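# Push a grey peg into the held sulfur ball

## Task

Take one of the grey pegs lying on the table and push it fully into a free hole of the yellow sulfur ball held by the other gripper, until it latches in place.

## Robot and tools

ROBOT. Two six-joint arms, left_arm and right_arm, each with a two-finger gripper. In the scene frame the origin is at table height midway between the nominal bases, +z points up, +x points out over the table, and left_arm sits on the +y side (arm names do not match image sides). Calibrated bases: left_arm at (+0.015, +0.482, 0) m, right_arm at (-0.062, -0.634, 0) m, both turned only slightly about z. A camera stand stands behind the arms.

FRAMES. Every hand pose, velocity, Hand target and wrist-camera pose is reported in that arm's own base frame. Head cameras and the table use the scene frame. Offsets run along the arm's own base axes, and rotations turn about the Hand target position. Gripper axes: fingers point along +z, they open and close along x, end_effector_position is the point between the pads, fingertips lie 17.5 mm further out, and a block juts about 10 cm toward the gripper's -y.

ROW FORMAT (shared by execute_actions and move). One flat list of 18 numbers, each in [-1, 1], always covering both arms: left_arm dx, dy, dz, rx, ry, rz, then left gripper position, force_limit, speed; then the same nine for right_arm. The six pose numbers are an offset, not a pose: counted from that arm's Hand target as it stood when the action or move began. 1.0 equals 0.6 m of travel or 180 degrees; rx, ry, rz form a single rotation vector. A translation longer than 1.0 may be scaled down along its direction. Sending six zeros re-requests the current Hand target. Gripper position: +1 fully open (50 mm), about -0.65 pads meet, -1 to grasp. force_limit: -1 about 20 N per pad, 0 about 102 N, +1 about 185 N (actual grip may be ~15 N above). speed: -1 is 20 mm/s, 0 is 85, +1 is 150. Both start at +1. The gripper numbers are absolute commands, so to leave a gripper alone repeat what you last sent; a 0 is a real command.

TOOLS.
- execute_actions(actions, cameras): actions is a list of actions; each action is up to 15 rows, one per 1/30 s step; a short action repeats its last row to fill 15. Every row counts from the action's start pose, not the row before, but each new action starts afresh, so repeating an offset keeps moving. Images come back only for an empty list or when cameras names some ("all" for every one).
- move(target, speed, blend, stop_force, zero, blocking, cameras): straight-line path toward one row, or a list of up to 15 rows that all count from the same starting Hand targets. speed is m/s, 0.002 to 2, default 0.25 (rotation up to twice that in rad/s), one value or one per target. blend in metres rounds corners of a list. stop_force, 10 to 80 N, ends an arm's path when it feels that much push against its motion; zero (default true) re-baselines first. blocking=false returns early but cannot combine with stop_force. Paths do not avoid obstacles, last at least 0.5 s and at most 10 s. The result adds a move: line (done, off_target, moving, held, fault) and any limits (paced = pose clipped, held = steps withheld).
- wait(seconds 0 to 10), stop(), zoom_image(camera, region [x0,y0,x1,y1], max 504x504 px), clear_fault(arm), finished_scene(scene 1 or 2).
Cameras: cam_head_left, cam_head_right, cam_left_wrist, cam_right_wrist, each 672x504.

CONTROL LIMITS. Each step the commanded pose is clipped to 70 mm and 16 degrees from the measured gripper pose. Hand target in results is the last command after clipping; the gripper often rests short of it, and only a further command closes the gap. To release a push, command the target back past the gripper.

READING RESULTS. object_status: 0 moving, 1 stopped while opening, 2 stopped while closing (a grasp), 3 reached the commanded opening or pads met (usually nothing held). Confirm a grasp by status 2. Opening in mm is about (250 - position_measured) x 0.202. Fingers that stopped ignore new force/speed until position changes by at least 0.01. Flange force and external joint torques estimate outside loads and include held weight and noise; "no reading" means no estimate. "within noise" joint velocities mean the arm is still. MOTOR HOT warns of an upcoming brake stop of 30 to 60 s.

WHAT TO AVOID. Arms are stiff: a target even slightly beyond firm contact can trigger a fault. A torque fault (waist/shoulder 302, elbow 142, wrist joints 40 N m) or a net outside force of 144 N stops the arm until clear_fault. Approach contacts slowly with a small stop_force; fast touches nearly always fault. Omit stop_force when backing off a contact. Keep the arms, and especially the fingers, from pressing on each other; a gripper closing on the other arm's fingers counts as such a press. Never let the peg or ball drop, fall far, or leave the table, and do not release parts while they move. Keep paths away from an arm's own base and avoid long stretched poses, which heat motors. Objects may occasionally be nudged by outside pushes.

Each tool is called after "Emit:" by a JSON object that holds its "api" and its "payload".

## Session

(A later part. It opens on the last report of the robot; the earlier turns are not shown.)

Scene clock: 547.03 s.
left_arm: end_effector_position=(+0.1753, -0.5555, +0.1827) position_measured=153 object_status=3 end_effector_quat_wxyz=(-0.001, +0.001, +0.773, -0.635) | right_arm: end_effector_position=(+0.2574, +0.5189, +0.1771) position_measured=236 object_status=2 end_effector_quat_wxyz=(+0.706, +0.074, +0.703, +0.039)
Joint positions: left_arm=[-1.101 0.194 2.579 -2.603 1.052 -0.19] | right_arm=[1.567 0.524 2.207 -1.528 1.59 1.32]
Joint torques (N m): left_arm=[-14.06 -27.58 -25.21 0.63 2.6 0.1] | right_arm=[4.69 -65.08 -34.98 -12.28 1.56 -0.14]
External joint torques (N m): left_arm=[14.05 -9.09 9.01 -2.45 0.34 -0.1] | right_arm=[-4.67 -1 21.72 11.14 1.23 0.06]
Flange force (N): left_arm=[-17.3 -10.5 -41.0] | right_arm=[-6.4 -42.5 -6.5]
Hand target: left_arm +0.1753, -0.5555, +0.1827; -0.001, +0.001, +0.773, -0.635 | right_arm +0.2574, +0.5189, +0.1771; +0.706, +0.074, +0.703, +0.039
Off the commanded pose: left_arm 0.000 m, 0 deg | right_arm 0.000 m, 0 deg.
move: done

Emit:
{"api": "move", "payload": {"target": [[0,0,0,0,0,0,-0.192157,1,1,-0.0001,-0.0025,-0.0004,0,0,0,-1,0,-0.9]], "speed": 0.006}}

Emit:
{"api": "move", "payload": {"target": [[0,0,0,0,0,0,-0.192157,1,1,-0.00004,-0.00083,-0.00013,0,0,0,-1,0,-0.9]], "speed": 0.006}}

Emit:
{"api": "move", "payload": {"target": [[0,0,0,0,0,0,-0.192157,1,1,-0.00004,-0.00083,-0.00013,0,0,0,-1,0,-0.9]], "speed": 0.006}}

Emit:
{"api": "move", "payload": {"target": [[0,0,0,0,0,0,-0.192157,1,1,-0.00004,-0.00083,-0.00013,0,0,0,-1,0,-0.9]], "speed": 0.006}}

Emit:
{"api": "move", "payload": {"target": [[0,0,0,0,0,0,-0.192157,1,1,-0.00004,-0.00083,-0.00013,0,0,0,-1,0,-0.9]], "speed": 0.006}}

Emit:
{"api": "move", "payload": {"target": [[0,0,0,0,0,0,-0.192157,1,1,-0.00004,-0.00083,-0.00013,0,0,0,-1,0,-0.9]], "speed": 0.006}}

Scene clock: 550.90 s.
left_arm: end_effector_position=(+0.1753, -0.5555, +0.1828) position_measured=153 object_status=3 end_effector_quat_wxyz=(-0.001, +0.001, +0.773, -0.635) | right_arm: end_effector_position=(+0.2574, +0.5175, +0.1769) position_measured=236 object_status=2 end_effector_quat_wxyz=(+0.706, +0.074, +0.703, +0.039)
Joint positions: left_arm=[-1.101 0.194 2.579 -2.603 1.052 -0.19] | right_arm=[1.568 0.523 2.209 -1.528 1.59 1.323]
Joint torques (N m): left_arm=[-0.66 -33.86 -9.25 -1.83 2.42 0.08] | right_arm=[-2.55 -61.48 -10.19 1.71 4.49 -0.18]
External joint torques (N m): left_arm=[0.6 -2.74 -6.99 0.01 0.52 -0.08] | right_arm=[2.36 -4.6 -3.04 -2.86 -1.69 0.11]
Flange force (N): left_arm=[-6.9 -10.8 4.4] | right_arm=[-8.1 3.4 1.5]
Hand target: left_arm +0.1753, -0.5555, +0.1827; -0.001, +0.001, +0.773, -0.635 | right_arm +0.2574, +0.5174, +0.1769; +0.706, +0.074, +0.703, +0.039
Off the commanded pose: left_arm 0.000 m, 0 deg | right_arm 0.000 m, 0 deg.
move: done

Scene clock: 551.60 s.
left_arm: end_effector_position=(+0.1753, -0.5555, +0.1827) position_measured=153 object_status=3 end_effector_quat_wxyz=(-0.001, +0.001, +0.773, -0.635) | right_arm: end_effector_position=(+0.2573, +0.5169, +0.1768) position_measured=236 object_status=2 end_effector_quat_wxyz=(+0.706, +0.074, +0.703, +0.039)
Joint positions: left_arm=[-1.102 0.194 2.579 -2.603 1.052 -0.19] | right_arm=[1.568 0.523 2.211 -1.528 1.59 1.323]
Joint torques (N m): left_arm=[-1.57 -33.94 -10.95 -1.69 2.46 0.13] | right_arm=[-1.87 -61.64 -11.73 0.49 4.13 -0.27]
External joint torques (N m): left_arm=[1.53 -2.58 -5.24 -0.13 0.47 -0.13] | right_arm=[1.99 -3.89 -1.32 -1.61 -1.35 0.19]
Flange force (N): left_arm=[-7.6 -8.9 1.2] | right_arm=[-6.9 0.3 0.1]
Hand target: left_arm +0.1753, -0.5555, +0.1827; -0.001, +0.001, +0.773, -0.635 | right_arm +0.2573, +0.5169, +0.1768; +0.706, +0.074, +0.703, +0.039
Off the commanded pose: left_arm 0.000 m, 0 deg | right_arm 0.000 m, 0 deg.
move: done

Scene clock: 552.30 s.
left_arm: end_effector_position=(+0.1753, -0.5555, +0.1827) position_measured=153 object_status=3 end_effector_quat_wxyz=(-0.001, +0.001, +0.773, -0.635) | right_arm: end_effector_position=(+0.2573, +0.5164, +0.1767) position_measured=236 object_status=2 end_effector_quat_wxyz=(+0.706, +0.074, +0.703, +0.039)
Joint positions: left_arm=[-1.102 0.194 2.579 -2.603 1.052 -0.19] | right_arm=[1.568 0.523 2.211 -1.527 1.59 1.324]
Joint torques (N m): left_arm=[-2.42 -33.27 -12.13 -1.68 2.48 0.12] | right_arm=[-0.86 -62.22 -13.37 -0.49 3.94 -0.16]
External joint torques (N m): left_arm=[2.48 -3.4 -4.16 -0.15 0.46 -0.12] | right_arm=[0.93 -3.87 0.32 -0.63 -1.14 0.09]
Flange force (N): left_arm=[-8.6 -10.0 -2.7] | right_arm=[-7.4 -2.7 0.6]
Hand target: left_arm +0.1753, -0.5555, +0.1827; -0.001, +0.001, +0.773, -0.635 | right_arm +0.2573, +0.5164, +0.1767; +0.706, +0.074, +0.703, +0.039
Off the commanded pose: left_arm 0.000 m, 0 deg | right_arm 0.000 m, 0 deg.
move: done

Scene clock: 553.00 s.
left_arm: end_effector_position=(+0.1753, -0.5555, +0.1827) position_measured=153 object_status=3 end_effector_quat_wxyz=(-0.001, +0.001, +0.773, -0.635) | right_arm: end_effector_position=(+0.2573, +0.5159, +0.1767) position_measured=236 object_status=2 end_effector_quat_wxyz=(+0.706, +0.074, +0.703, +0.039)
Joint positions: left_arm=[-1.102 0.194 2.579 -2.603 1.052 -0.19] | right_arm=[1.568 0.522 2.212 -1.527 1.59 1.325]
Joint torques (N m): left_arm=[-2 -33.48 -13.39 -1.97 2.75 0.1] | right_arm=[-0.23 -61.85 -13.98 -0.9 3.59 -0.19]
External joint torques (N m): left_arm=[2.06 -3.13 -2.88 0.13 0.19 -0.1] | right_arm=[0.42 -4.09 0.94 -0.22 -0.79 0.11]
Flange force (N): left_arm=[-7.2 -9.4 -3.8] | right_arm=[-7.9 -4.0 0.8]
Hand target: left_arm +0.1753, -0.5555, +0.1827; -0.001, +0.001, +0.773, -0.635 | right_arm +0.2573, +0.5159, +0.1767; +0.706, +0.074, +0.703, +0.039
Off the commanded pose: left_arm 0.000 m, 0 deg | right_arm 0.000 m, 0 deg.
move: done

Scene clock: 553.70 s.
left_arm: end_effector_position=(+0.1753, -0.5555, +0.1827) position_measured=153 object_status=3 end_effector_quat_wxyz=(-0.001, +0.001, +0.773, -0.635) | right_arm: end_effector_position=(+0.2573, +0.5154, +0.1766) position_measured=236 object_status=2 end_effector_quat_wxyz=(+0.706, +0.074, +0.703, +0.039)
Joint positions: left_arm=[-1.102 0.194 2.579 -2.603 1.052 -0.19] | right_arm=[1.568 0.522 2.213 -1.527 1.59 1.325]
Joint torques (N m): left_arm=[-1.96 -33.57 -14.01 -2.12 2.95 0.11] | right_arm=[0.19 -61.33 -13.91 -0.81 3.33 -0.2]
External joint torques (N m): left_arm=[2.02 -3.21 -2.21 0.29 -0.01 -0.11] | right_arm=[-0.25 -4.34 0.92 -0.32 -0.54 0.13]
Flange force (N): left_arm=[-6.8 -9.8 -5.0] | right_arm=[-8.4 -4.0 2.0]
Hand target: left_arm +0.1753, -0.5555, +0.1827; -0.001, +0.001, +0.773, -0.635 | right_arm +0.2573, +0.5154, +0.1766; +0.706, +0.074, +0.703, +0.039
Off the commanded pose: left_arm 0.000 m, 0 deg | right_arm 0.000 m, 0 deg.
move: done

Scene clock: 554.40 s.
left_arm: end_effector_position=(+0.1753, -0.5555, +0.1827) position_measured=153 object_status=3 end_effector_quat_wxyz=(-0.001, +0.001, +0.773, -0.635) | right_arm: end_effector_position=(+0.2572, +0.5149, +0.1765) position_measured=236 object_status=2 end_effector_quat_wxyz=(+0.706, +0.074, +0.703, +0.039)
Joint positions: left_arm=[-1.102 0.194 2.579 -2.603 1.052 -0.19] | right_arm=[1.568 0.522 2.214 -1.527 1.59 1.326]
Joint torques (N m): left_arm=[-1.79 -33.86 -13.93 -2.11 2.9 0.1] | right_arm=[0.31 -61.13 -14.07 -0.85 3.32 -0.11]
External joint torques (N m): left_arm=[1.84 -2.99 -2.33 0.28 0.05 -0.09] | right_arm=[-0.24 -4.61 1.12 -0.27 -0.53 0.04]
Flange force (N): left_arm=[-6.5 -9.2 -4.2] | right_arm=[-9.1 -4.4 2.0]
Hand target: left_arm +0.1753, -0.5555, +0.1827; -0.001, +0.001, +0.773, -0.635 | right_arm +0.2572, +0.5149, +0.1765; +0.706, +0.074, +0.703, +0.039
Off the commanded pose: left_arm 0.000 m, 0 deg | right_arm 0.000 m, 0 deg.
move: done

Emit:
{"api": "move", "payload": {"target": [[0,0,0,0,0,0,-0.192157,1,1,0,0.00019,-0.00111,0.0159,0,0,-1,0,-0.9],[0,0,0,0,0,0,-0.192157,1,1,0.00025,0.00502,-0.0001,0.0159,0,0,-1,0,-0.9]], "speed": 0.02}}

Emit:
{"api": "move", "payload": {"target": [[0,0,0,0,0,0,-0.192157,1,1,-0.00025,-0.00483,-0.00101,0,0,0,-1,0,-0.9],[0,0,0,0,0,0,-0.192157,1,1,-0.00025,-0.00521,0.00121,-0.0318,0,0,-1,0,-0.9],[0,0,0,0,0,0,-0.192157,1,1,0,-0.00038,0.00178,-0.0318,0,0,-1,0,-0.9]], "speed": 0.02}}

Scene clock: 559.53 s.
left_arm: end_effector_position=(+0.1753, -0.5555, +0.1827) position_measured=153 object_status=3 end_effector_quat_wxyz=(-0.001, +0.001, +0.773, -0.635) | right_arm: end_effector_position=(+0.2573, +0.5179, +0.1764) position_measured=236 object_status=2 end_effector_quat_wxyz=(+0.704, +0.092, +0.702, +0.056)
Joint positions: left_arm=[-1.101 0.194 2.579 -2.603 1.052 -0.19] | right_arm=[1.568 0.523 2.209 -1.527 1.588 1.371]
Joint torques (N m): left_arm=[-4.08 -30.64 -14.84 -1.51 1.79 0.08] | right_arm=[0.53 -64.2 -18.31 -3.52 3.94 0.08]
External joint torques (N m): left_arm=[4.08 -6.1 -1.36 -0.31 1.15 -0.08] | right_arm=[-0.64 -1.82 5.1 2.38 -1.15 -0.16]
Flange force (N): left_arm=[-8.3 -12.3 -12.4] | right_arm=[-5.3 -10.3 -0.8]
Hand target: left_arm +0.1753, -0.5555, +0.1827; -0.001, +0.001, +0.773, -0.635 | right_arm +0.2574, +0.5179, +0.1764; +0.704, +0.092, +0.702, +0.056
Off the commanded pose: left_arm 0.000 m, 0 deg | right_arm 0.000 m, 0 deg.
move: done

Scene clock: 563.07 s.
left_arm: end_effector_position=(+0.1753, -0.5555, +0.1827) position_measured=153 object_status=3 end_effector_quat_wxyz=(-0.001, +0.001, +0.773, -0.635) | right_arm: end_effector_position=(+0.2574, +0.5176, +0.1775) position_measured=236 object_status=2 end_effector_quat_wxyz=(+0.708, +0.057, +0.704, +0.021)
Joint positions: left_arm=[-1.101 0.194 2.579 -2.603 1.052 -0.19] | right_arm=[1.568 0.523 2.209 -1.529 1.593 1.273]
Joint torques (N m): left_arm=[-7.06 -33.21 -21.58 -1.31 3.98 0.09] | right_arm=[1.31 -61.04 -22.39 -5.85 1.3 -0.24]
External joint torques (N m): left_arm=[7.05 -3.55 5.34 -0.51 -1.03 -0.09] | right_arm=[-1.4 -4.81 9.36 4.72 1.5 0.16]
Flange force (N): left_arm=[-10.6 -6.1 -21.2] | right_arm=[-10.1 -21.2 -4.1]
Hand target: left_arm +0.1753, -0.5555, +0.1827; -0.001, +0.001, +0.773, -0.635 | right_arm +0.2574, +0.5177, +0.1775; +0.708, +0.057, +0.704, +0.021
Off the commanded pose: left_arm 0.000 m, 0 deg | right_arm 0.000 m, 0 deg.
move: done

Emit:
{"api": "move", "payload": {"target": [[0,0,0,0,0,0,-0.192157,1,1,-0.00025,-0.00483,-0.00054,0,0,0,-1,0,-0.9],[0,0,0,0,0,0,-0.192157,1,1,-0.00025,-0.00418,-0.00432,0.0541,0,0,-1,0,-0.9],[0,0,0,0,0,0,-0.192157,1,1,0,0.00065,-0.00276,0.0541,0,0,-1,0,-0.9]], "speed": 0.02}}

Emit:
{"api": "move", "payload": {"target": [[0,0,0,0,0,0,-0.192157,1,1,0.0001,0.001,0.00027,0,0,0,-1,0,-0.9]], "speed": 0.02}}

Emit:
{"api": "move", "payload": {"target": [[0,0,0,0,0,0,-0.192157,1,1,0.0001,0.001,0.00027,0,0,0,-1,0,-0.9]], "speed": 0.02}}

Scene clock: 568.83 s.
left_arm: end_effector_position=(+0.1753, -0.5555, +0.1827) position_measured=153 object_status=3 end_effector_quat_wxyz=(-0.001, +0.001, +0.773, -0.635) | right_arm: end_effector_position=(+0.2574, +0.5180, +0.1758) position_measured=236 object_status=2 end_effector_quat_wxyz=(+0.700, +0.117, +0.699, +0.081)
Joint positions: left_arm=[-1.101 0.194 2.579 -2.603 1.052 -0.19] | right_arm=[1.568 0.522 2.208 -1.525 1.585 1.441]
Joint torques (N m): left_arm=[-5.42 -26.47 -14.01 -0.99 -0.06 0.13] | right_arm=[2.61 -67.84 -23.68 -6.1 5.41 0.27]
External joint torques (N m): left_arm=[5.37 -10.02 -2.13 -0.82 2.99 -0.13] | right_arm=[-2.93 2.05 10.6 4.96 -2.61 -0.34]
Flange force (N): left_arm=[-9.1 -17.0 -18.4] | right_arm=[-0.8 -18.9 1.0]
Hand target: left_arm +0.1753, -0.5555, +0.1827; -0.001, +0.001, +0.773, -0.635 | right_arm +0.2574, +0.5181, +0.1758; +0.701, +0.117, +0.699, +0.081
Off the commanded pose: left_arm 0.000 m, 0 deg | right_arm 0.000 m, 0 deg.
move: done

Scene clock: 569.53 s.
left_arm: end_effector_position=(+0.1753, -0.5555, +0.1827) position_measured=153 object_status=3 end_effector_quat_wxyz=(-0.001, +0.001, +0.773, -0.635) | right_arm: end_effector_position=(+0.2575, +0.5187, +0.1760) position_measured=236 object_status=2 end_effector_quat_wxyz=(+0.701, +0.117, +0.699, +0.081)
Joint positions: left_arm=[-1.101 0.194 2.579 -2.603 1.052 -0.19] | right_arm=[1.567 0.522 2.207 -1.526 1.585 1.439]
Joint torques (N m): left_arm=[-10.02 -24.66 -17.24 0.05 -0.11 0.11] | right_arm=[3.32 -68.85 -29.45 -9.31 4.94 0.07]
External joint torques (N m): left_arm=[9.96 -12.02 0.94 -1.88 3.06 -0.11] | right_arm=[-3.34 2.8 16.16 8.17 -2.15 -0.15]
Flange force (N): left_arm=[-14.4 -17.7 -30.1] | right_arm=[-1.5 -29.6 -2.9]
Hand target: left_arm +0.1753, -0.5555, +0.1827; -0.001, +0.001, +0.773, -0.635 | right_arm +0.2575, +0.5187, +0.1760; +0.701, +0.117, +0.699, +0.081
Off the commanded pose: left_arm 0.000 m, 0 deg | right_arm 0.000 m, 0 deg.
move: done

Scene clock: 570.23 s.
left_arm: end_effector_position=(+0.1753, -0.5554, +0.1827) position_measured=153 object_status=3 end_effector_quat_wxyz=(-0.001, +0.001, +0.773, -0.635) | right_arm: end_effector_position=(+0.2575, +0.5192, +0.1762) position_measured=236 object_status=2 end_effector_quat_wxyz=(+0.701, +0.117, +0.699, +0.081)
Joint positions: left_arm=[-1.101 0.194 2.579 -2.603 1.052 -0.19] | right_arm=[1.567 0.523 2.206 -1.526 1.585 1.439]
Joint torques (N m): left_arm=[-15.76 -21.21 -24.02 1.17 -0.12 0.1] | right_arm=[6.36 -71.5 -40.3 -15.5 3.76 0.04]
External joint torques (N m): left_arm=[15.8 -15.53 7.74 -3 3.07 -0.1] | right_arm=[-6.36 5.31 27.02 14.36 -0.97 -0.11]
Flange force (N): left_arm=[-18.4 -19.3 -50.7] | right_arm=[-1.3 -49.5 -6.6]
Hand target: left_arm +0.1753, -0.5555, +0.1827; -0.001, +0.001, +0.773, -0.635 | right_arm +0.2575, +0.5193, +0.1762; +0.701, +0.117, +0.699, +0.081
Off the commanded pose: left_arm 0.000 m, 0 deg | right_arm 0.000 m, 0 deg.
move: done

Emit:
{"api": "move", "payload": {"target": [[0,0,0,0,0,0,-0.192157,1,1,-0.00035,-0.0068,-0.0019,0,0,0,-1,0,-0.9],[0,0,0,0,0,0,-0.192157,1,1,-0.00146,-0.00579,-0.00012,-0.0255,0,-0.0159,-1,0,-0.9],[0,0,0,0,0,0,-0.192157,1,1,-0.0010,-0.0009,0.0009,-0.0255,0,-0.0159,-1,0,-0.9]], "speed": 0.02}}

Emit:
{"api": "move", "payload": {"target": [[0,0,0,0,0,0,-0.192157,1,1,-0.00035,-0.0049,-0.0009,0,0,0,-1,0,-0.9],[0,0,0,0,0,0,-0.192157,1,1,0.00187,-0.00752,-0.0009,0,0,0.0318,-1,0,-0.9],[0,0,0,0,0,0,-0.192157,1,1,0.0024,-0.0026,0,0,0,0.0318,-1,0,-0.9]], "speed": 0.02}}

Scene clock: 574.60 s.
left_arm: end_effector_position=(+0.1753, -0.5555, +0.1827) position_measured=153 object_status=3 end_effector_quat_wxyz=(-0.001, +0.001, +0.773, -0.635) | right_arm: end_effector_position=(+0.2569, +0.5187, +0.1767) position_measured=236 object_status=2 end_effector_quat_wxyz=(+0.706, +0.106, +0.699, +0.035)
Joint positions: left_arm=[-1.101 0.194 2.579 -2.603 1.052 -0.19] | right_arm=[1.566 0.536 2.179 -1.483 1.611 1.347]
Joint torques (N m): left_arm=[-7.32 -30.13 -13.94 -0.1 2.13 0.02] | right_arm=[-1.52 -66.07 -20.47 -3.76 3.78 -0.2]
External joint torques (N m): left_arm=[7.28 -6.42 -2.33 -1.72 0.81 -0.02] | right_arm=[1.61 -1.76 6.82 2.67 -1 0.12]
Flange force (N): left_arm=[-13.3 -12.9 -13.7] | right_arm=[-5.0 -14.7 -4.2]
Hand target: left_arm +0.1753, -0.5555, +0.1827; -0.001, +0.001, +0.773, -0.635 | right_arm +0.2569, +0.5188, +0.1767; +0.706, +0.106, +0.699, +0.035
Off the commanded pose: left_arm 0.000 m, 0 deg | right_arm 0.000 m, 0 deg.
move: done

Scene clock: 578.13 s.
left_arm: end_effector_position=(+0.1753, -0.5554, +0.1827) position_measured=153 object_status=3 end_effector_quat_wxyz=(-0.001, +0.001, +0.773, -0.635) | right_arm: end_effector_position=(+0.2583, +0.5171, +0.1767) position_measured=236 object_status=2 end_effector_quat_wxyz=(+0.704, +0.071, +0.703, +0.070)
Joint positions: left_arm=[-1.101 0.194 2.579 -2.603 1.052 -0.19] | right_arm=[1.566 0.512 2.238 -1.575 1.57 1.379]
Joint torques (N m): left_arm=[-9.45 -28.54 -16.44 0.15 1.63 0.07] | right_arm=[0.46 -64.32 -22.64 -6.35 3.92 -0.32]
External joint torques (N m): left_arm=[9.39 -8 0.21 -1.97 1.31 -0.07] | right_arm=[-0.35 -0.13 10.36 5.2 -1.11 0.25]
Flange force (N): left_arm=[-15.2 -13.0 -22.1] | right_arm=[-2.9 -19.8 -6.5]
Hand target: left_arm +0.1753, -0.5555, +0.1827; -0.001, +0.001, +0.773, -0.635 | right_arm +0.2584, +0.5172, +0.1767; +0.704, +0.071, +0.703, +0.071
Off the commanded pose: left_arm 0.000 m, 0 deg | right_arm 0.000 m, 0 deg.
move: done

Emit:
{"api": "move", "payload": {"target": [[0,0,0,0,0,0,-0.192157,1,1,-0.00035,-0.0049,-0.0009,0,0,0,-1,0,-0.9],[0,0,0,0,0,0,-0.192157,1,1,-0.00279,-0.00359,-0.00207,0,0,-0.0159,-1,0,-0.9],[0,0,0,0,0,0,-0.192157,1,1,-0.00244,0.0014,-0.0012,0,0,-0.0159,-1,0,-0.9]], "speed": 0.02}}

Emit:
{"api": "move", "payload": {"target": [[0,0,0,0,0,0,-0.192157,1,1,0.0001,0.001,0.00017,0,0,0,-1,0,-0.9]], "speed": 0.02}}

Emit:
{"api": "move", "payload": {"target": [[0,0,0,0,0,0,-0.192157,1,1,0.0001,0.001,0.00017,0,0,0,-1,0,-0.9]], "speed": 0.02}}

Scene clock: 581.03 s.
left_arm: end_effector_position=(+0.1753, -0.5554, +0.1827) position_measured=153 object_status=3 end_effector_quat_wxyz=(-0.001, +0.001, +0.773, -0.635) | right_arm: end_effector_position=(+0.2569, +0.5179, +0.1760) position_measured=236 object_status=2 end_effector_quat_wxyz=(+0.705, +0.088, +0.701, +0.053)
Joint positions: left_arm=[-1.101 0.194 2.579 -2.603 1.052 -0.19] | right_arm=[1.568 0.525 2.209 -1.527 1.591 1.364]
Joint torques (N m): left_arm=[0.05 -34.66 -20.71 -3.72 3.7 0.11] | right_arm=[5.17 -60.09 -17.21 -3.12 1.7 -0.43]
External joint torques (N m): left_arm=[0.03 -2.26 4.4 1.88 -0.74 -0.11] | right_arm=[-4.92 -5.91 4.2 2 1.09 0.36]
Flange force (N): left_arm=[-0.5 -6.2 -12.1] | right_arm=[-12.2 -10.6 6.4]
Hand target: left_arm +0.1753, -0.5555, +0.1827; -0.001, +0.001, +0.773, -0.635 | right_arm +0.2569, +0.5180, +0.1760; +0.705, +0.088, +0.701, +0.053
Off the commanded pose: left_arm 0.000 m, 0 deg | right_arm 0.000 m, 0 deg.
move: done

Scene clock: 581.73 s.
left_arm: end_effector_position=(+0.1753, -0.5554, +0.1827) position_measured=153 object_status=3 end_effector_quat_wxyz=(-0.001, +0.001, +0.773, -0.635) | right_arm: end_effector_position=(+0.2570, +0.5186, +0.1761) position_measured=236 object_status=2 end_effector_quat_wxyz=(+0.705, +0.088, +0.701, +0.053)
Joint positions: left_arm=[-1.101 0.194 2.579 -2.603 1.052 -0.19] | right_arm=[1.568 0.525 2.207 -1.527 1.591 1.363]
Joint torques (N m): left_arm=[-3.03 -33.11 -24.32 -3.2 3.66 0.11] | right_arm=[7.1 -61.86 -23.87 -6.34 1.14 -0.15]
External joint torques (N m): left_arm=[3.01 -3.58 8.08 1.38 -0.71 -0.1] | right_arm=[-6.98 -4.2 10.77 5.22 1.64 0.08]
Flange force (N): left_arm=[-2.9 -5.6 -22.3] | right_arm=[-11.2 -22.0 5.6]
Hand target: left_arm +0.1753, -0.5555, +0.1827; -0.001, +0.001, +0.773, -0.635 | right_arm +0.2569, +0.5186, +0.1761; +0.705, +0.088, +0.701, +0.053
Off the commanded pose: left_arm 0.000 m, 0 deg | right_arm 0.000 m, 0 deg.
move: done

Scene clock: 582.43 s.
left_arm: end_effector_position=(+0.1753, -0.5554, +0.1827) position_measured=153 object_status=3 end_effector_quat_wxyz=(-0.001, +0.001, +0.773, -0.635) | right_arm: end_effector_position=(+0.2570, +0.5192, +0.1762) position_measured=236 object_status=2 end_effector_quat_wxyz=(+0.705, +0.088, +0.701, +0.053)
Joint positions: left_arm=[-1.101 0.194 2.579 -2.603 1.052 -0.19] | right_arm=[1.568 0.526 2.206 -1.527 1.591 1.362]
Joint torques (N m): left_arm=[-9.31 -29.75 -31.67 -2.1 3.68 0.06] | right_arm=[10.87 -63.91 -36.01 -12.96 -0.05 -0.28]
External joint torques (N m): left_arm=[9.29 -6.94 15.45 0.28 -0.74 -0.06] | right_arm=[-10.97 -2.08 22.81 11.82 2.84 0.2]
Flange force (N): left_arm=[-7.7 -6.4 -44.1] | right_arm=[-10.3 -44.4 3.3]
Hand target: left_arm +0.1753, -0.5555, +0.1827; -0.001, +0.001, +0.773, -0.635 | right_arm +0.2570, +0.5192, +0.1762; +0.705, +0.088, +0.701, +0.053
Off the commanded pose: left_arm 0.000 m, 0 deg | right_arm 0.000 m, 0 deg.
move: done

Emit:
{"api": "move", "payload": {"target": [[0,0,0,0,0,0,-0.192157,1,1,-0.0003,-0.0045,-0.0009,0,0,0,-1,0,-0.9]], "speed": 0.01}}

Emit:
{"api": "move", "payload": {"target": [[0,0,0,0,0,0,-0.192157,1,1,-0.0001,-0.0012,-0.00025,0,0,0,-1,0,-0.9]], "speed": 0.01}}

Scene clock: 583.47 s.
left_arm: end_effector_position=(+0.1753, -0.5555, +0.1828) position_measured=153 object_status=3 end_effector_quat_wxyz=(-0.001, +0.001, +0.773, -0.635) | right_arm: end_effector_position=(+0.2568, +0.5166, +0.1756) position_measured=236 object_status=2 end_effector_quat_wxyz=(+0.705, +0.088, +0.701, +0.053)
Joint positions: left_arm=[-1.101 0.194 2.579 -2.603 1.052 -0.19] | right_arm=[1.569 0.525 2.211 -1.527 1.59 1.366]
Joint torques (N m): left_arm=[1.05 -37.01 -16.46 -3.57 4.13 0.12] | right_arm=[1.9 -58.94 -11.81 0.27 2.1 -0.36]
External joint torques (N m): left_arm=[-1.1 0.29 0.18 1.74 -1.18 -0.11] | right_arm=[-1.96 -7.14 -1.27 -1.41 0.7 0.29]
Flange force (N): left_arm=[-2.4 -4.2 -0.9] | right_arm=[-13.2 -0.6 6.0]
Hand target: left_arm +0.1753, -0.5555, +0.1827; -0.001, +0.001, +0.773, -0.635 | right_arm +0.2568, +0.5165, +0.1757; +0.705, +0.088, +0.701, +0.053
Off the commanded pose: left_arm 0.000 m, 0 deg | right_arm 0.000 m, 0 deg.
move: done

Scene clock: 584.17 s.
left_arm: end_effector_position=(+0.1753, -0.5555, +0.1827) position_measured=153 object_status=3 end_effector_quat_wxyz=(-0.001, +0.001, +0.773, -0.635) | right_arm: end_effector_position=(+0.2568, +0.5158, +0.1755) position_measured=236 object_status=2 end_effector_quat_wxyz=(+0.705, +0.088, +0.701, +0.053)
Joint positions: left_arm=[-1.101 0.194 2.579 -2.603 1.052 -0.19] | right_arm=[1.569 0.524 2.213 -1.527 1.59 1.367]
Joint torques (N m): left_arm=[-0.02 -35.36 -15.56 -2.98 3.52 0.08] | right_arm=[1.68 -59.66 -13.01 -0.39 2.65 -0.26]
External joint torques (N m): left_arm=[0.07 -1.42 -0.68 1.15 -0.58 -0.08] | right_arm=[-1.51 -6.08 0.09 -0.72 0.15 0.19]
Flange force (N): left_arm=[-3.6 -6.8 -3.0] | right_arm=[-11.7 -2.7 4.6]
Hand target: left_arm +0.1753, -0.5555, +0.1827; -0.001, +0.001, +0.773, -0.635 | right_arm +0.2568, +0.5158, +0.1755; +0.705, +0.088, +0.701, +0.053
Off the commanded pose: left_arm 0.000 m, 0 deg | right_arm 0.000 m, 0 deg.
move: done

Emit:
{"api": "move", "payload": {"target": [[0,0,0,0,0,0,-0.192157,1,1,-0.002,-0.04,-0.0085,0,0,0,-1,0,-0.9]], "speed": 0.06}}

Emit:
{"api": "execute_actions", "payload": {"actions": []}}

Emit:
{"api": "zoom_image", "payload": {"camera": "cam_left_wrist", "region": [320, 200, 400, 260]}}

Emit:
{"api": "zoom_image", "payload": {"camera": "cam_left_wrist", "region": [320, 240, 400, 300]}}

Scene clock: 585.53 s.
left_arm: end_effector_position=(+0.1753, -0.5555, +0.1827) position_measured=153 object_status=3 end_effector_quat_wxyz=(-0.001, +0.001, +0.773, -0.635) | right_arm: end_effector_position=(+0.2556, +0.4919, +0.1704) position_measured=236 object_status=2 end_effector_quat_wxyz=(+0.705, +0.088, +0.701, +0.053)
Joint positions: left_arm=[-1.101 0.194 2.579 -2.603 1.052 -0.19] | right_arm=[1.571 0.516 2.258 -1.524 1.59 1.404]
Joint torques (N m): left_arm=[-1.89 -33.88 -14.4 -2.17 3.09 0.14] | right_arm=[-0.06 -59.24 -12.33 -0.83 3.15 -0.04]
External joint torques (N m): left_arm=[1.94 -2.77 -1.94 0.33 -0.15 -0.14] | right_arm=[0.03 -4.22 0.91 -0.19 -0.31 -0.03]
Flange force (N): left_arm=[-6.8 -9.0 -4.7] | right_arm=[-9.0 -3.1 1.1]
Hand target: left_arm +0.1753, -0.5555, +0.1827; -0.001, +0.001, +0.773, -0.635 | right_arm +0.2556, +0.4918, +0.1704; +0.705, +0.088, +0.701, +0.053
Off the commanded pose: left_arm 0.000 m, 0 deg | right_arm 0.000 m, 0 deg.
move: done

Scene clock: 585.53 s.
left_arm: end_effector_position=(+0.1753, -0.5555, +0.1827) position_measured=153 object_status=3 end_effector_quat_wxyz=(-0.001, +0.001, +0.773, -0.635) | right_arm: end_effector_position=(+0.2556, +0.4919, +0.1704) position_measured=236 object_status=2 end_effector_quat_wxyz=(+0.705, +0.088, +0.701, +0.053)
Joint positions: left_arm=[-1.101 0.194 2.579 -2.603 1.052 -0.19] | right_arm=[1.571 0.516 2.258 -1.524 1.59 1.404]
Joint velocities: within noise
Joint torques (N m): left_arm=[-1.89 -33.88 -14.4 -2.17 3.09 0.14] | right_arm=[-0.06 -59.24 -12.33 -0.83 3.15 -0.04]
External joint torques (N m): left_arm=[1.94 -2.77 -1.94 0.33 -0.15 -0.14] | right_arm=[0.03 -4.22 0.91 -0.19 -0.31 -0.03]
Flange force (N): left_arm=[-6.8 -9.0 -4.7] | right_arm=[-9.0 -3.1 1.1]
Hand target: left_arm +0.1753, -0.5555, +0.1827; -0.001, +0.001, +0.773, -0.635 | right_arm +0.2556, +0.4918, +0.1704; +0.705, +0.088, +0.701, +0.053
Tool commands: left_gripper/position=-0.192157 left_gripper/force_limit=+1.0 left_gripper/speed=+1.0 right_gripper/position=-1.0 right_gripper/force_limit=+0.0 right_gripper/speed=-0.9
Off the commanded pose: left_arm 0.000 m, 0 deg | right_arm 0.000 m, 0 deg.
camera_calibration:
cam_left_wrist: T_world_to_cam=[[-0.999927, 0.000568585, 0.0120488, 0.183412], [-0.0100669, 0.510929, -0.859564, 0.460418], [-0.0066448, -0.859623, -0.510886, -0.251143], [0, 0, 0, 1]] pos_world=[0.186365, -0.451234, 0.265243]
cam_right_wrist: T_world_to_cam=[[0.0026495, 0.181909, -0.983312, 0.0879756], [-0.279782, 0.94418, 0.173916, -0.399943], [0.96006, 0.274652, 0.0533965, -0.261674], [0, 0, 0, 1]] pos_world=[0.139093, 0.433484, 0.170036]

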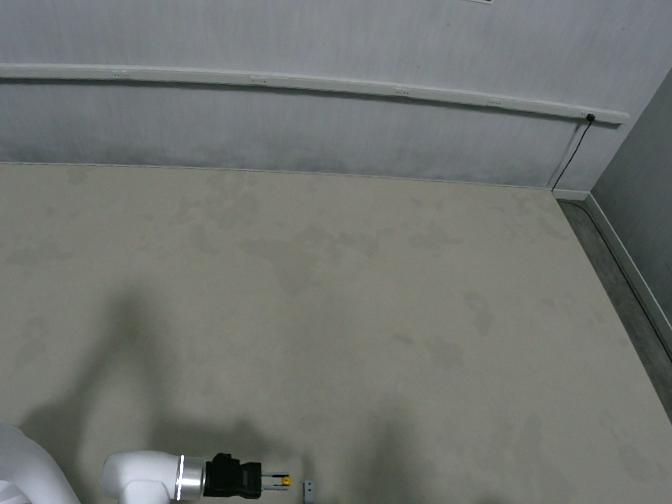

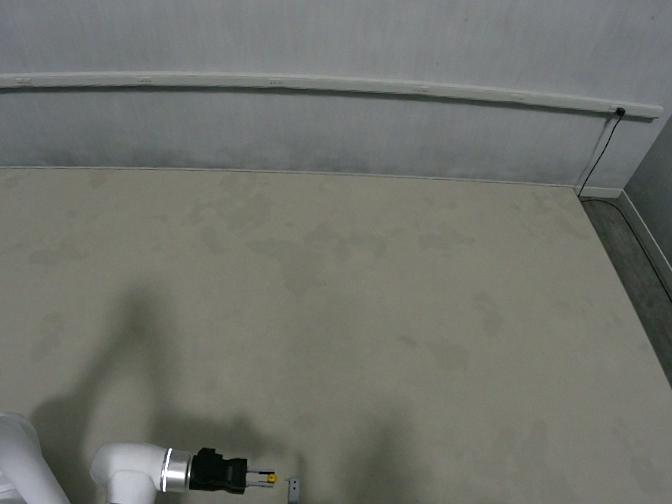

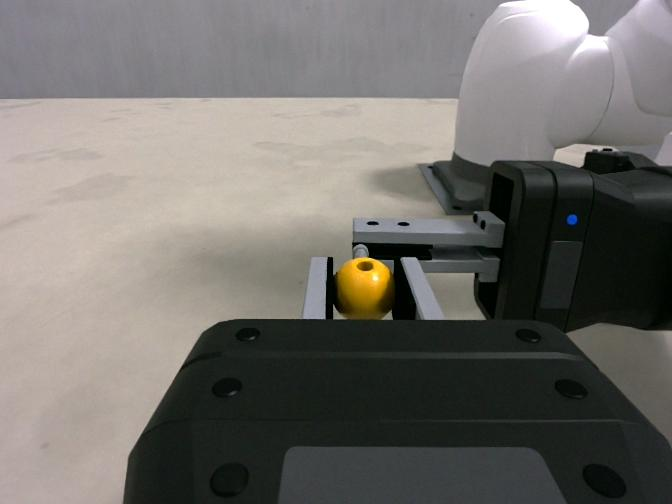

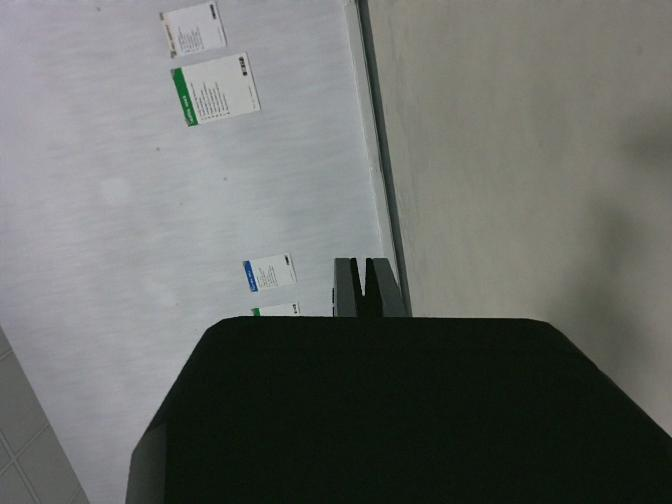

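Scaled by 6.300 from the camera's 672x504 image, which has a finer 960x720 frame.

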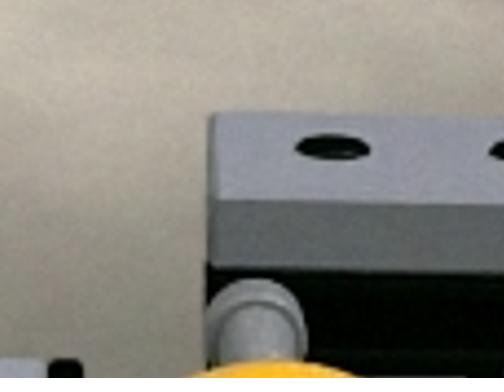

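Scaled by 6.300 from the camera's 672x504 image, which has a finer 960x720 frame.

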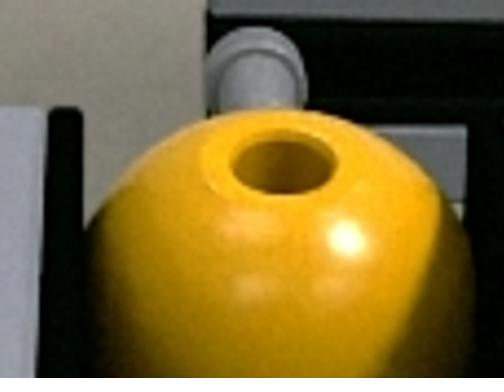

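Emit:
{"api": "zoom_image", "payload": {"camera": "cam_head_left", "region": [280, 468, 320, 498]}}

Emit:
{"api": "zoom_image", "payload": {"camera": "cam_head_right", "region": [264, 468, 304, 498]}}

Scaled by 12.600 from the camera's 672x504 image, which has a finer 960x720 frame.

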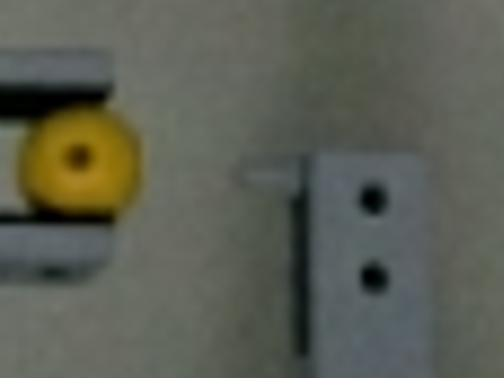

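Scaled by 12.600 from the camera's 672x504 image, which has a finer 960x720 frame.

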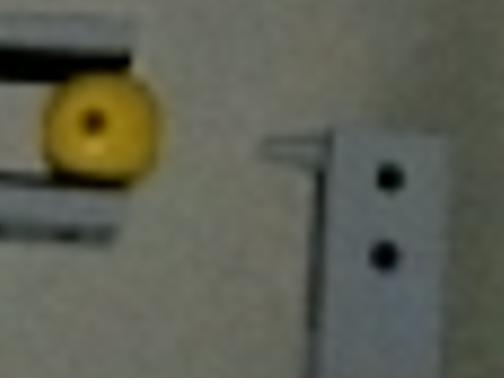

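Emit:
{"api": "move", "payload": {"target": [[0,0,0,0,0,0,-0.192157,1,1,0.0008,0.0145,0.0005,0.0095,0,0,-1,0,-0.9],[0,0,0,0,0,0,-0.192157,1,1,0.0015,0.0288,0.0045,0.0095,0,0,-1,0,-0.9]], "speed": 0.02}}

Emit:
{"api": "move", "payload": {"target": [[0,0,0,0,0,0,-0.192157,1,1,0.001,0.02,0.0045,0,0,0,-1,0,-0.9]], "speed": 0.005, "stop_force": 12}}

Scene clock: 590.80 s.
left_arm: end_effector_position=(+0.1753, -0.5555, +0.1827) position_measured=153 object_status=3 end_effector_quat_wxyz=(-0.001, +0.001, +0.773, -0.635) | right_arm: end_effector_position=(+0.2565, +0.5090, +0.1731) position_measured=236 object_status=2 end_effector_quat_wxyz=(+0.704, +0.099, +0.700, +0.063)
Joint positions: left_arm=[-1.101 0.194 2.579 -2.603 1.052 -0.19] | right_arm=[1.569 0.523 2.226 -1.525 1.589 1.408]
Joint torques (N m): left_arm=[-1.62 -34.01 -14.47 -2.17 3.15 0.08] | right_arm=[0.66 -60.65 -13.2 -0.79 3.14 -0.06]
External joint torques (N m): left_arm=[1.59 -2.57 -1.71 0.35 -0.22 -0.08] | right_arm=[-0.56 -4.93 0.73 -0.29 -0.32 -0.01]
Flange force (N): left_arm=[-5.7 -8.5 -4.2] | right_arm=[-10.1 -2.9 2.4]
Hand target: left_arm +0.1753, -0.5555, +0.1827; -0.001, +0.001, +0.773, -0.635 | right_arm +0.2565, +0.5091, +0.1731; +0.704, +0.099, +0.700, +0.063
Off the commanded pose: left_arm 0.000 m, 0 deg | right_arm 0.000 m, 0 deg.
move: done

Scene clock: 593.37 s.
left_arm: end_effector_position=(+0.1753, -0.5555, +0.1827) position_measured=153 object_status=3 end_effector_quat_wxyz=(-0.001, +0.001, +0.773, -0.635) | right_arm: end_effector_position=(+0.2570, +0.5186, +0.1752) position_measured=236 object_status=2 end_effector_quat_wxyz=(+0.704, +0.099, +0.700, +0.063)
Joint positions: left_arm=[-1.101 0.194 2.579 -2.603 1.052 -0.19] | right_arm=[1.568 0.526 2.207 -1.526 1.589 1.393]
Joint torques (N m): left_arm=[-3.47 -36.02 -25.14 -3.11 5.18 0.09] | right_arm=[5.84 -58.9 -22.08 -5.3 0.02 -0.28]
External joint torques (N m): left_arm=[3.41 -0.57 8.92 1.29 -2.24 -0.09] | right_arm=[-5.98 -7.04 9.03 4.17 2.77 0.21]
Flange force (N): left_arm=[-4.3 -1.5 -19.2] | right_arm=[-16.8 -19.5 4.6]
Hand target: left_arm +0.1753, -0.5555, +0.1827; -0.001, +0.001, +0.773, -0.635 | right_arm +0.2570, +0.5186, +0.1752; +0.704, +0.099, +0.700, +0.063 (not the last commanded pose)
Off the commanded pose: left_arm 0.000 m, 0 deg | right_arm 0.003 m, 0 deg.
move: contact (right_arm)

Emit:
{"api": "move", "payload": {"target": [[0,0,0,0,0,0,-0.192157,1,1,0.0005,0,0.0012,0,0,0,-1,0,-0.9]], "speed": 0.005}}

Emit:
{"api": "move", "payload": {"target": [[0,0,0,0,0,0,-0.192157,1,1,0.0003,0.0055,0.0012,0,0,0,-1,0,-0.9]], "speed": 0.003, "stop_force": 75, "zero": false}}

Emit:
{"api": "move", "payload": {"target": [[0,0,0,0,0,0,-0.192157,1,1,-0.0003,-0.0055,-0.0012,0,0,0,-1,0,-0.9]], "speed": 0.006}}

Emit:
{"api": "move", "payload": {"target": [[0,0,0,0,0,0,-0.192157,1,1,-0.0001,-0.0015,-0.00035,0,0,0,-1,0,-0.9]], "speed": 0.006}}

Scene clock: 594.57 s.
left_arm: end_effector_position=(+0.1753, -0.5555, +0.1827) position_measured=153 object_status=3 end_effector_quat_wxyz=(-0.001, +0.001, +0.773, -0.635) | right_arm: end_effector_position=(+0.2572, +0.5186, +0.1759) position_measured=236 object_status=2 end_effector_quat_wxyz=(+0.704, +0.099, +0.700, +0.063)
Joint positions: left_arm=[-1.101 0.194 2.579 -2.603 1.052 -0.19] | right_arm=[1.568 0.525 2.207 -1.527 1.589 1.392]
Joint torques (N m): left_arm=[-7.94 -30.1 -19.95 -0.82 2.5 0.1] | right_arm=[2.94 -64.1 -25.38 -7.13 2.66 -0.12]
External joint torques (N m): left_arm=[8.08 -6.61 3.69 -1.02 0.43 -0.1] | right_arm=[-3.09 -1.78 12.25 6 0.12 0.04]
Flange force (N): left_arm=[-11.9 -10.4 -24.3] | right_arm=[-7.6 -24.0 -1.8]
Hand target: left_arm +0.1753, -0.5555, +0.1827; -0.001, +0.001, +0.773, -0.635 | right_arm +0.2573, +0.5186, +0.1760; +0.704, +0.099, +0.700, +0.063
Off the commanded pose: left_arm 0.000 m, 0 deg | right_arm 0.000 m, 0 deg.
move: done

Scene clock: 595.77 s.
left_arm: end_effector_position=(+0.1753, -0.5554, +0.1827) position_measured=153 object_status=3 end_effector_quat_wxyz=(-0.001, +0.001, +0.773, -0.635) | right_arm: end_effector_position=(+0.2574, +0.5202, +0.1763) position_measured=236 object_status=2 end_effector_quat_wxyz=(+0.704, +0.099, +0.700, +0.063)
Joint positions: left_arm=[-1.101 0.194 2.579 -2.603 1.052 -0.19] | right_arm=[1.568 0.526 2.204 -1.527 1.589 1.389]
Joint torques (N m): left_arm=[-23.29 -20.9 -40.1 1.63 2.23 0.1] | right_arm=[13.7 -70.61 -56.5 -24.76 -0.54 -0.08]
External joint torques (N m): left_arm=[23.3 -15.62 23.83 -3.46 0.7 -0.09] | right_arm=[-13.85 4.4 43.34 23.62 3.33 0]
Flange force (N): left_arm=[-21.8 -12.1 -81.7] | right_arm=[-6.3 -81.0 -8.1]
Hand target: left_arm +0.1753, -0.5555, +0.1827; -0.001, +0.001, +0.773, -0.635 | right_arm +0.2574, +0.5202, +0.1763; +0.704, +0.099, +0.700, +0.063 (not the last commanded pose)
Off the commanded pose: left_arm 0.000 m, 0 deg | right_arm 0.002 m, 0 deg.
move: contact (right_arm)

Scene clock: 596.53 s.
left_arm: end_effector_position=(+0.1753, -0.5556, +0.1828) position_measured=153 object_status=3 end_effector_quat_wxyz=(-0.001, +0.001, +0.773, -0.635) | right_arm: end_effector_position=(+0.2572, +0.5170, +0.1756) position_measured=236 object_status=2 end_effector_quat_wxyz=(+0.704, +0.099, +0.701, +0.063)
Joint positions: left_arm=[-1.101 0.194 2.579 -2.603 1.052 -0.19] | right_arm=[1.568 0.524 2.21 -1.526 1.589 1.394]
Joint torques (N m): left_arm=[-0.72 -35.96 -13.97 -2.34 3.69 0.09] | right_arm=[-0.58 -60.18 -11.41 0.65 2.9 -0.14]
External joint torques (N m): left_arm=[0.7 -0.72 -2.25 0.52 -0.75 -0.09] | right_arm=[0.53 -5.96 -1.69 -1.79 -0.1 0.07]
Flange force (N): left_arm=[-5.3 -6.0 0.3] | right_arm=[-11.1 1.1 2.3]
Hand target: left_arm +0.1753, -0.5555, +0.1827; -0.001, +0.001, +0.773, -0.635 | right_arm +0.2572, +0.5169, +0.1756; +0.704, +0.099, +0.700, +0.063
Off the commanded pose: left_arm 0.000 m, 0 deg | right_arm 0.000 m, 0 deg.
move: done

Scene clock: 597.23 s.
left_arm: end_effector_position=(+0.1753, -0.5555, +0.1827) position_measured=153 object_status=3 end_effector_quat_wxyz=(-0.001, +0.001, +0.773, -0.635) | right_arm: end_effector_position=(+0.2571, +0.5160, +0.1753) position_measured=236 object_status=2 end_effector_quat_wxyz=(+0.704, +0.099, +0.700, +0.063)
Joint positions: left_arm=[-1.101 0.194 2.579 -2.603 1.052 -0.19] | right_arm=[1.568 0.524 2.212 -1.526 1.589 1.396]
Joint torques (N m): left_arm=[-1.82 -33.99 -13.97 -2.12 2.95 0.13] | right_arm=[0.12 -61.5 -14.11 -0.88 3.28 -0.19]
External joint torques (N m): left_arm=[1.75 -2.57 -2.31 0.29 -0.01 -0.13] | right_arm=[-0.28 -4.26 1.06 -0.26 -0.48 0.11]
Flange force (N): left_arm=[-6.6 -8.4 -3.6] | right_arm=[-8.6 -3.6 1.9]
Hand target: left_arm +0.1753, -0.5555, +0.1827; -0.001, +0.001, +0.773, -0.635 | right_arm +0.2571, +0.5160, +0.1753; +0.704, +0.099, +0.700, +0.063
Off the commanded pose: left_arm 0.000 m, 0 deg | right_arm 0.000 m, 0 deg.
move: done

Emit:
{"api": "move", "payload": {"target": [[0,0,0,0,0,0,-0.192157,1,1,0.0003,0.0055,0.0012,0,0,0,-1,0,-0.9]], "speed": 0.006}}

Emit:
{"api": "move", "payload": {"target": [[0,0,0,0,0,0,-0.192157,1,1,-0.00005,-0.0009,0.0042,0.0028,0.0542,0.0122,-1,0,-0.9],[0,0,0,0,0,0,-0.192157,1,1,-0.0008,-0.0016,0.0083,0.0056,0.1083,0.0244,-1,0,-0.9]], "speed": 0.08}}

Emit:
{"api": "move", "payload": {"target": [[0,0,0,0,0,0,-0.192157,1,1,0.0008,0.0016,-0.0083,-0.0056,-0.1083,-0.0244,-1,0,-0.9],[0,0,0,0,0,0,-0.192157,1,1,0.0008,0.0034,-0.0166,-0.0112,-0.2166,-0.0488,-1,0,-0.9]], "speed": 0.08}}

Scene clock: 600.87 s.
left_arm: end_effector_position=(+0.1753, -0.5554, +0.1827) position_measured=153 object_status=3 end_effector_quat_wxyz=(-0.001, +0.001, +0.773, -0.635) | right_arm: end_effector_position=(+0.2573, +0.5191, +0.1760) position_measured=236 object_status=2 end_effector_quat_wxyz=(+0.704, +0.099, +0.701, +0.063)
Joint positions: left_arm=[-1.101 0.194 2.579 -2.603 1.052 -0.19] | right_arm=[1.568 0.525 2.206 -1.526 1.589 1.391]
Joint torques (N m): left_arm=[-13.12 -27.87 -26.46 -0.06 2.82 0.11] | right_arm=[5.62 -65.61 -34.47 -12.46 1.31 -0.04]
External joint torques (N m): left_arm=[13.06 -8.87 10.28 -1.75 0.12 -0.11] | right_arm=[-5.42 -0.96 21.28 11.33 1.49 -0.04]
Flange force (N): left_arm=[-15.7 -10.4 -42.1] | right_arm=[-9.3 -40.9 -5.7]
Hand target: left_arm +0.1753, -0.5555, +0.1827; -0.001, +0.001, +0.773, -0.635 | right_arm +0.2573, +0.5193, +0.1761; +0.704, +0.099, +0.700, +0.063
Off the commanded pose: left_arm 0.000 m, 0 deg | right_arm 0.000 m, 0 deg.
move: done

Scene clock: 603.63 s.
left_arm: end_effector_position=(+0.1753, -0.5555, +0.1827) position_measured=153 object_status=3 end_effector_quat_wxyz=(-0.001, +0.001, +0.773, -0.635) | right_arm: end_effector_position=(+0.2568, +0.5183, +0.1810) position_measured=236 object_status=2 end_effector_quat_wxyz=(+0.571, +0.088, +0.812, +0.078)
Joint positions: left_arm=[-1.102 0.194 2.579 -2.603 1.052 -0.19] | right_arm=[1.536 0.321 2.224 -1.425 1.255 1.184]
Joint torques (N m): left_arm=[2.9 -28.51 -36.08 -7.58 1.65 0.11] | right_arm=[22.14 -53.01 -47.29 -11.31 -4.87 -0.08]
External joint torques (N m): left_arm=[-2.88 -8.32 19.82 5.75 1.3 -0.1] | right_arm=[-22.01 -1.27 26.24 10.07 7.19 0.02]
Flange force (N): left_arm=[13.2 -7.8 -44.0] | right_arm=[-17.4 -45.5 18.8]
Hand target: left_arm +0.1753, -0.5555, +0.1827; -0.001, +0.001, +0.773, -0.635 | right_arm +0.2568, +0.5184, +0.1810; +0.571, +0.088, +0.812, +0.078
Off the commanded pose: left_arm 0.000 m, 0 deg | right_arm 0.000 m, 0 deg.
move: done

Scene clock: 608.00 s.
left_arm: end_effector_position=(+0.1753, -0.5555, +0.1827) position_measured=153 object_status=3 end_effector_quat_wxyz=(-0.001, +0.001, +0.773, -0.635) | right_arm: end_effector_position=(+0.2573, +0.5197, +0.1725) position_measured=236 object_status=2 end_effector_quat_wxyz=(+0.787, +0.106, +0.606, +0.050)
Joint positions: left_arm=[-1.101 0.194 2.579 -2.603 1.052 -0.19] | right_arm=[1.55 0.674 2.172 -1.56 1.831 1.503]
Joint torques (N m): left_arm=[-9.12 -26.9 -25.1 -1.41 1.9 0] | right_arm=[10.1 -50.53 -22.14 -9.04 3.42 -0.11]
External joint torques (N m): left_arm=[9.08 -9.7 8.78 -0.42 1.05 0.01] | right_arm=[-10.52 -23.51 14.02 8.19 -0.61 0.04]
External joint torques when the fault began: right_arm=[-9.39 -4.37 23.7 14.14 0.39 0.07]
Flange force (N): left_arm=[-9.9 -12.7 -37.9] | right_arm=[-47.5 -32.2 21.7]
Flange force when the fault began (N): right_arm=[-18.0 -50.6 1.7]
Hand target: left_arm +0.1753, -0.5555, +0.1827; -0.001, +0.001, +0.773, -0.635 | right_arm +0.2573, +0.5197, +0.1725; +0.787, +0.106, +0.606, +0.050 (not the last commanded pose)
Tool commands: left_gripper/position=-0.192157 left_gripper/force_limit=+1.0 left_gripper/speed=+1.0 right_gripper/position=-1.0 right_gripper/force_limit=+0.003922 right_gripper/speed=-0.898039
Off the commanded pose: left_arm 0.000 m, 0 deg | right_arm 0.002 m, 6 deg.
FORCE FAULT: contact force on the right arm reached its limit, and that arm stopped. The contact can be on any part of that arm, not only on its tool. That arm's remaining commands of this call were not run. That arm is still stopped at the end of this call. While its stop runs, that arm takes no new command, but its gripper still runs the gripper command that each later call begins with.
CLEAR FAULT: the right arm stays stopped until you call clear_fault(arm="right_arm").
move: fault (right_arm); path passed 1 of 2 targets

Emit:
{"api": "clear_fault", "payload": {"arm": "right_arm"}}

Emit:
{"api": "move", "payload": {"target": [[0,0,0,0,0,0,-0.192157,1,1,-0.0004,-0.003,0.0042,0.0028,0.0542,0.0122,-1,0.003922,-0.898039]], "speed": 0.05, "cameras": ["cam_left_wrist"]}}

Scene clock: 608.77 s.
left_arm: end_effector_position=(+0.1753, -0.5555, +0.1827) position_measured=153 object_status=3 end_effector_quat_wxyz=(-0.001, +0.001, +0.773, -0.635) | right_arm: end_effector_position=(+0.2573, +0.5197, +0.1725) position_measured=236 object_status=2 end_effector_quat_wxyz=(+0.787, +0.106, +0.606, +0.050)
Joint positions: left_arm=[-1.101 0.194 2.579 -2.603 1.052 -0.19] | right_arm=[1.55 0.674 2.172 -1.56 1.831 1.503]
Joint torques (N m): left_arm=[-9.04 -27.74 -24.99 -1.32 1.85 0.04] | right_arm=[10.41 -50.83 -22.25 -8.97 3.4 -0.09]
External joint torques (N m): left_arm=[9.03 -8.97 8.87 -0.49 1.09 -0.04] | right_arm=[-10.49 -23.3 14.06 8.12 -0.58 0.02]
Flange force (N): left_arm=[-9.9 -10.7 -36.9] | right_arm=[-47.2 -32.2 21.7]
Hand target: left_arm +0.1753, -0.5555, +0.1827; -0.001, +0.001, +0.773, -0.635 | right_arm +0.2573, +0.5197, +0.1725; +0.787, +0.106, +0.606, +0.050 (not the last commanded pose)
Tool commands: left_gripper/position=-0.192157 left_gripper/force_limit=+1.0 left_gripper/speed=+1.0 right_gripper/position=-1.0 right_gripper/force_limit=+0.003922 right_gripper/speed=-0.898039
Off the commanded pose: left_arm 0.000 m, 0 deg | right_arm 0.002 m, 6 deg.
FORCE FAULT, CONTINUED: the right arm's stop, for the force fault that an earlier result reported, is over. The call counts as one of the actions that you can send in this scene. That arm's target is now where it stood when the stop ended, not its last command. That arm accepts commands again.
CLEAR FAULT: your call cleared the right arm's force fault. If the contact force or a joint's load stays at its limit, that arm stops again.

Scene clock: 610.87 s.
left_arm: end_effector_position=(+0.1753, -0.5555, +0.1827) position_measured=153 object_status=3 end_effector_quat_wxyz=(-0.001, +0.001, +0.773, -0.635) | right_arm: end_effector_position=(+0.2570, +0.5179, +0.1750) position_measured=236 object_status=2 end_effector_quat_wxyz=(+0.731, +0.101, +0.673, +0.059)
Joint positions: left_arm=[-1.101 0.194 2.579 -2.603 1.052 -0.19] | right_arm=[1.566 0.571 2.2 -1.538 1.664 1.429]
Joint torques (N m): left_arm=[-0.8 -32.44 -8.32 -1.61 1.63 0.12] | right_arm=[-2.78 -65.22 -8.87 1.32 5.03 -0.18]
External joint torques (N m): left_arm=[0.74 -3.97 -7.88 -0.21 1.31 -0.12] | right_arm=[2.79 -3.15 -2.67 -2.37 -2.21 0.11]
Flange force (N): left_arm=[-6.9 -12.2 3.9] | right_arm=[-5.1 4.2 0.5]
Hand target: left_arm +0.1753, -0.5555, +0.1827; -0.001, +0.001, +0.773, -0.635 | right_arm +0.2570, +0.5179, +0.1750; +0.731, +0.101, +0.673, +0.059
Off the commanded pose: left_arm 0.000 m, 0 deg | right_arm 0.000 m, 0 deg.
move: done
Images, in order (width x height): cam_left_wrist 672x504.

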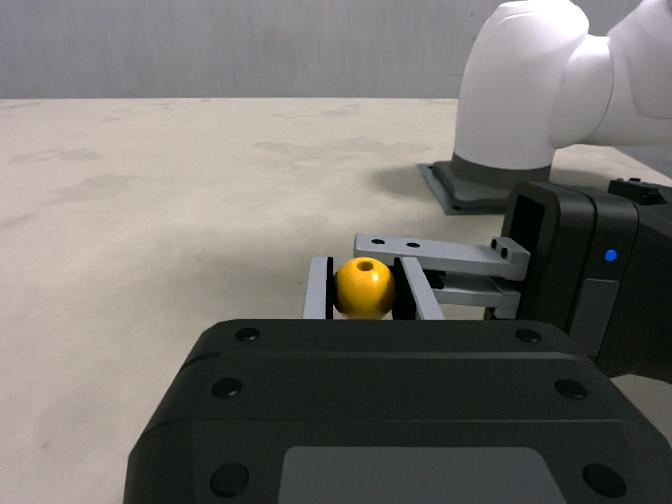

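Emit:
{"api": "move", "payload": {"target": [[0,0,0,0,0,0,-0.192157,1,1,-0.0001,-0.0012,-0.00028,0,0,0,-1,0.003922,-0.898039]], "speed": 0.006}}

Emit:
{"api": "move", "payload": {"target": [[0,0,0,0,0,0,-0.192157,1,1,-0.0001,-0.0012,-0.00028,0,0,0,-1,0.003922,-0.898039]], "speed": 0.006}}

Scene clock: 611.97 s.
left_arm: end_effector_position=(+0.1753, -0.5555, +0.1827) position_measured=153 object_status=3 end_effector_quat_wxyz=(-0.001, +0.001, +0.773, -0.635) | right_arm: end_effector_position=(+0.2570, +0.5171, +0.1748) position_measured=236 object_status=2 end_effector_quat_wxyz=(+0.731, +0.101, +0.673, +0.059)
Joint positions: left_arm=[-1.101 0.194 2.579 -2.603 1.052 -0.19] | right_arm=[1.566 0.571 2.201 -1.538 1.664 1.43]
Joint torques (N m): left_arm=[-1.44 -32.81 -10.87 -1.78 2.03 0.09] | right_arm=[-1 -65.42 -11.01 0.08 4.4 -0.13]
External joint torques (N m): left_arm=[1.46 -3.75 -5.31 -0.04 0.91 -0.09] | right_arm=[0.92 -3.26 -0.4 -1.13 -1.57 0.06]
Flange force (N): left_arm=[-7.0 -10.8 -0.4] | right_arm=[-6.1 -0.1 1.9]
Hand target: left_arm +0.1753, -0.5555, +0.1827; -0.001, +0.001, +0.773, -0.635 | right_arm +0.2570, +0.5171, +0.1748; +0.731, +0.101, +0.673, +0.059
Off the commanded pose: left_arm 0.000 m, 0 deg | right_arm 0.000 m, 0 deg.
move: done

Scene clock: 612.67 s.
left_arm: end_effector_position=(+0.1753, -0.5555, +0.1827) position_measured=153 object_status=3 end_effector_quat_wxyz=(-0.001, +0.001, +0.773, -0.635) | right_arm: end_effector_position=(+0.2569, +0.5164, +0.1747) position_measured=236 object_status=2 end_effector_quat_wxyz=(+0.731, +0.101, +0.673, +0.059)
Joint positions: left_arm=[-1.101 0.194 2.579 -2.603 1.052 -0.19] | right_arm=[1.566 0.57 2.202 -1.537 1.664 1.431]
Joint torques (N m): left_arm=[-1.35 -33.24 -12.92 -2.06 2.36 0.12] | right_arm=[-0.09 -65.15 -12.04 -0.67 3.89 -0.09]
External joint torques (N m): left_arm=[1.25 -3.23 -3.32 0.24 0.57 -0.12] | right_arm=[-0.03 -3.09 0.6 -0.38 -1.07 0.02]
Flange force (N): left_arm=[-5.7 -9.2 -2.5] | right_arm=[-6.2 -1.9 2.3]
Hand target: left_arm +0.1753, -0.5555, +0.1827; -0.001, +0.001, +0.773, -0.635 | right_arm +0.2569, +0.5164, +0.1747; +0.731, +0.101, +0.673, +0.059
Off the commanded pose: left_arm 0.000 m, 0 deg | right_arm 0.000 m, 0 deg.
move: done

Emit:
{"api": "move", "payload": {"target": [[0,0,0,0,0,0,-0.192157,1,1,0.0003,0.007,0.0016,0,0,0,-1,0.003922,-0.898039]], "speed": 0.004, "stop_force": 60}}

Emit:
{"api": "move", "payload": {"target": [[0,0,0,0,0,0,-0.192157,1,1,-0.00015,-0.0030,-0.0007,0,0,0,-1,0.003922,-0.898039]], "speed": 0.004}}

Scene clock: 615.47 s.
left_arm: end_effector_position=(+0.1753, -0.5554, +0.1827) position_measured=153 object_status=3 end_effector_quat_wxyz=(-0.001, +0.001, +0.773, -0.635) | right_arm: end_effector_position=(+0.2571, +0.5200, +0.1754) position_measured=236 object_status=2 end_effector_quat_wxyz=(+0.731, +0.102, +0.673, +0.059)
Joint positions: left_arm=[-1.101 0.194 2.579 -2.603 1.052 -0.19] | right_arm=[1.566 0.572 2.195 -1.538 1.664 1.425]
Joint torques (N m): left_arm=[-19.4 -21.82 -32.66 1.26 1.35 0.14] | right_arm=[10.67 -73.53 -45.61 -20.04 1.86 -0.11]
External joint torques (N m): left_arm=[19.36 -14.73 16.47 -3.08 1.59 -0.14] | right_arm=[-10.77 4.96 33.91 18.98 0.95 0.04]
Flange force (N): left_arm=[-19.9 -14.1 -65.8] | right_arm=[-2.7 -65.2 -6.2]
Hand target: left_arm +0.1753, -0.5555, +0.1827; -0.001, +0.001, +0.773, -0.635 | right_arm +0.2571, +0.5200, +0.1755; +0.731, +0.102, +0.673, +0.059 (not the last commanded pose)
Off the commanded pose: left_arm 0.000 m, 0 deg | right_arm 0.001 m, 0 deg.
move: contact (right_arm)

Scene clock: 616.17 s.
left_arm: end_effector_position=(+0.1753, -0.5555, +0.1828) position_measured=153 object_status=3 end_effector_quat_wxyz=(-0.001, +0.001, +0.773, -0.635) | right_arm: end_effector_position=(+0.2570, +0.5184, +0.1751) position_measured=236 object_status=2 end_effector_quat_wxyz=(+0.731, +0.101, +0.673, +0.059)
Joint positions: left_arm=[-1.101 0.194 2.579 -2.603 1.052 -0.19] | right_arm=[1.566 0.571 2.199 -1.538 1.664 1.428]
Joint torques (N m): left_arm=[-2.81 -32.25 -13.09 -1.67 2.2 0.06] | right_arm=[0.18 -65.54 -13.69 -1.79 3.98 -0.17]
External joint torques (N m): left_arm=[2.76 -4.37 -3.16 -0.15 0.75 -0.06] | right_arm=[-0.17 -3.04 2.09 0.74 -1.16 0.1]
Flange force (N): left_arm=[-7.8 -10.8 -5.8] | right_arm=[-6.5 -5.1 1.0]
Hand target: left_arm +0.1753, -0.5555, +0.1827; -0.001, +0.001, +0.773, -0.635 | right_arm +0.2570, +0.5182, +0.1750; +0.731, +0.102, +0.673, +0.059
Off the commanded pose: left_arm 0.000 m, 0 deg | right_arm 0.000 m, 0 deg.
move: done


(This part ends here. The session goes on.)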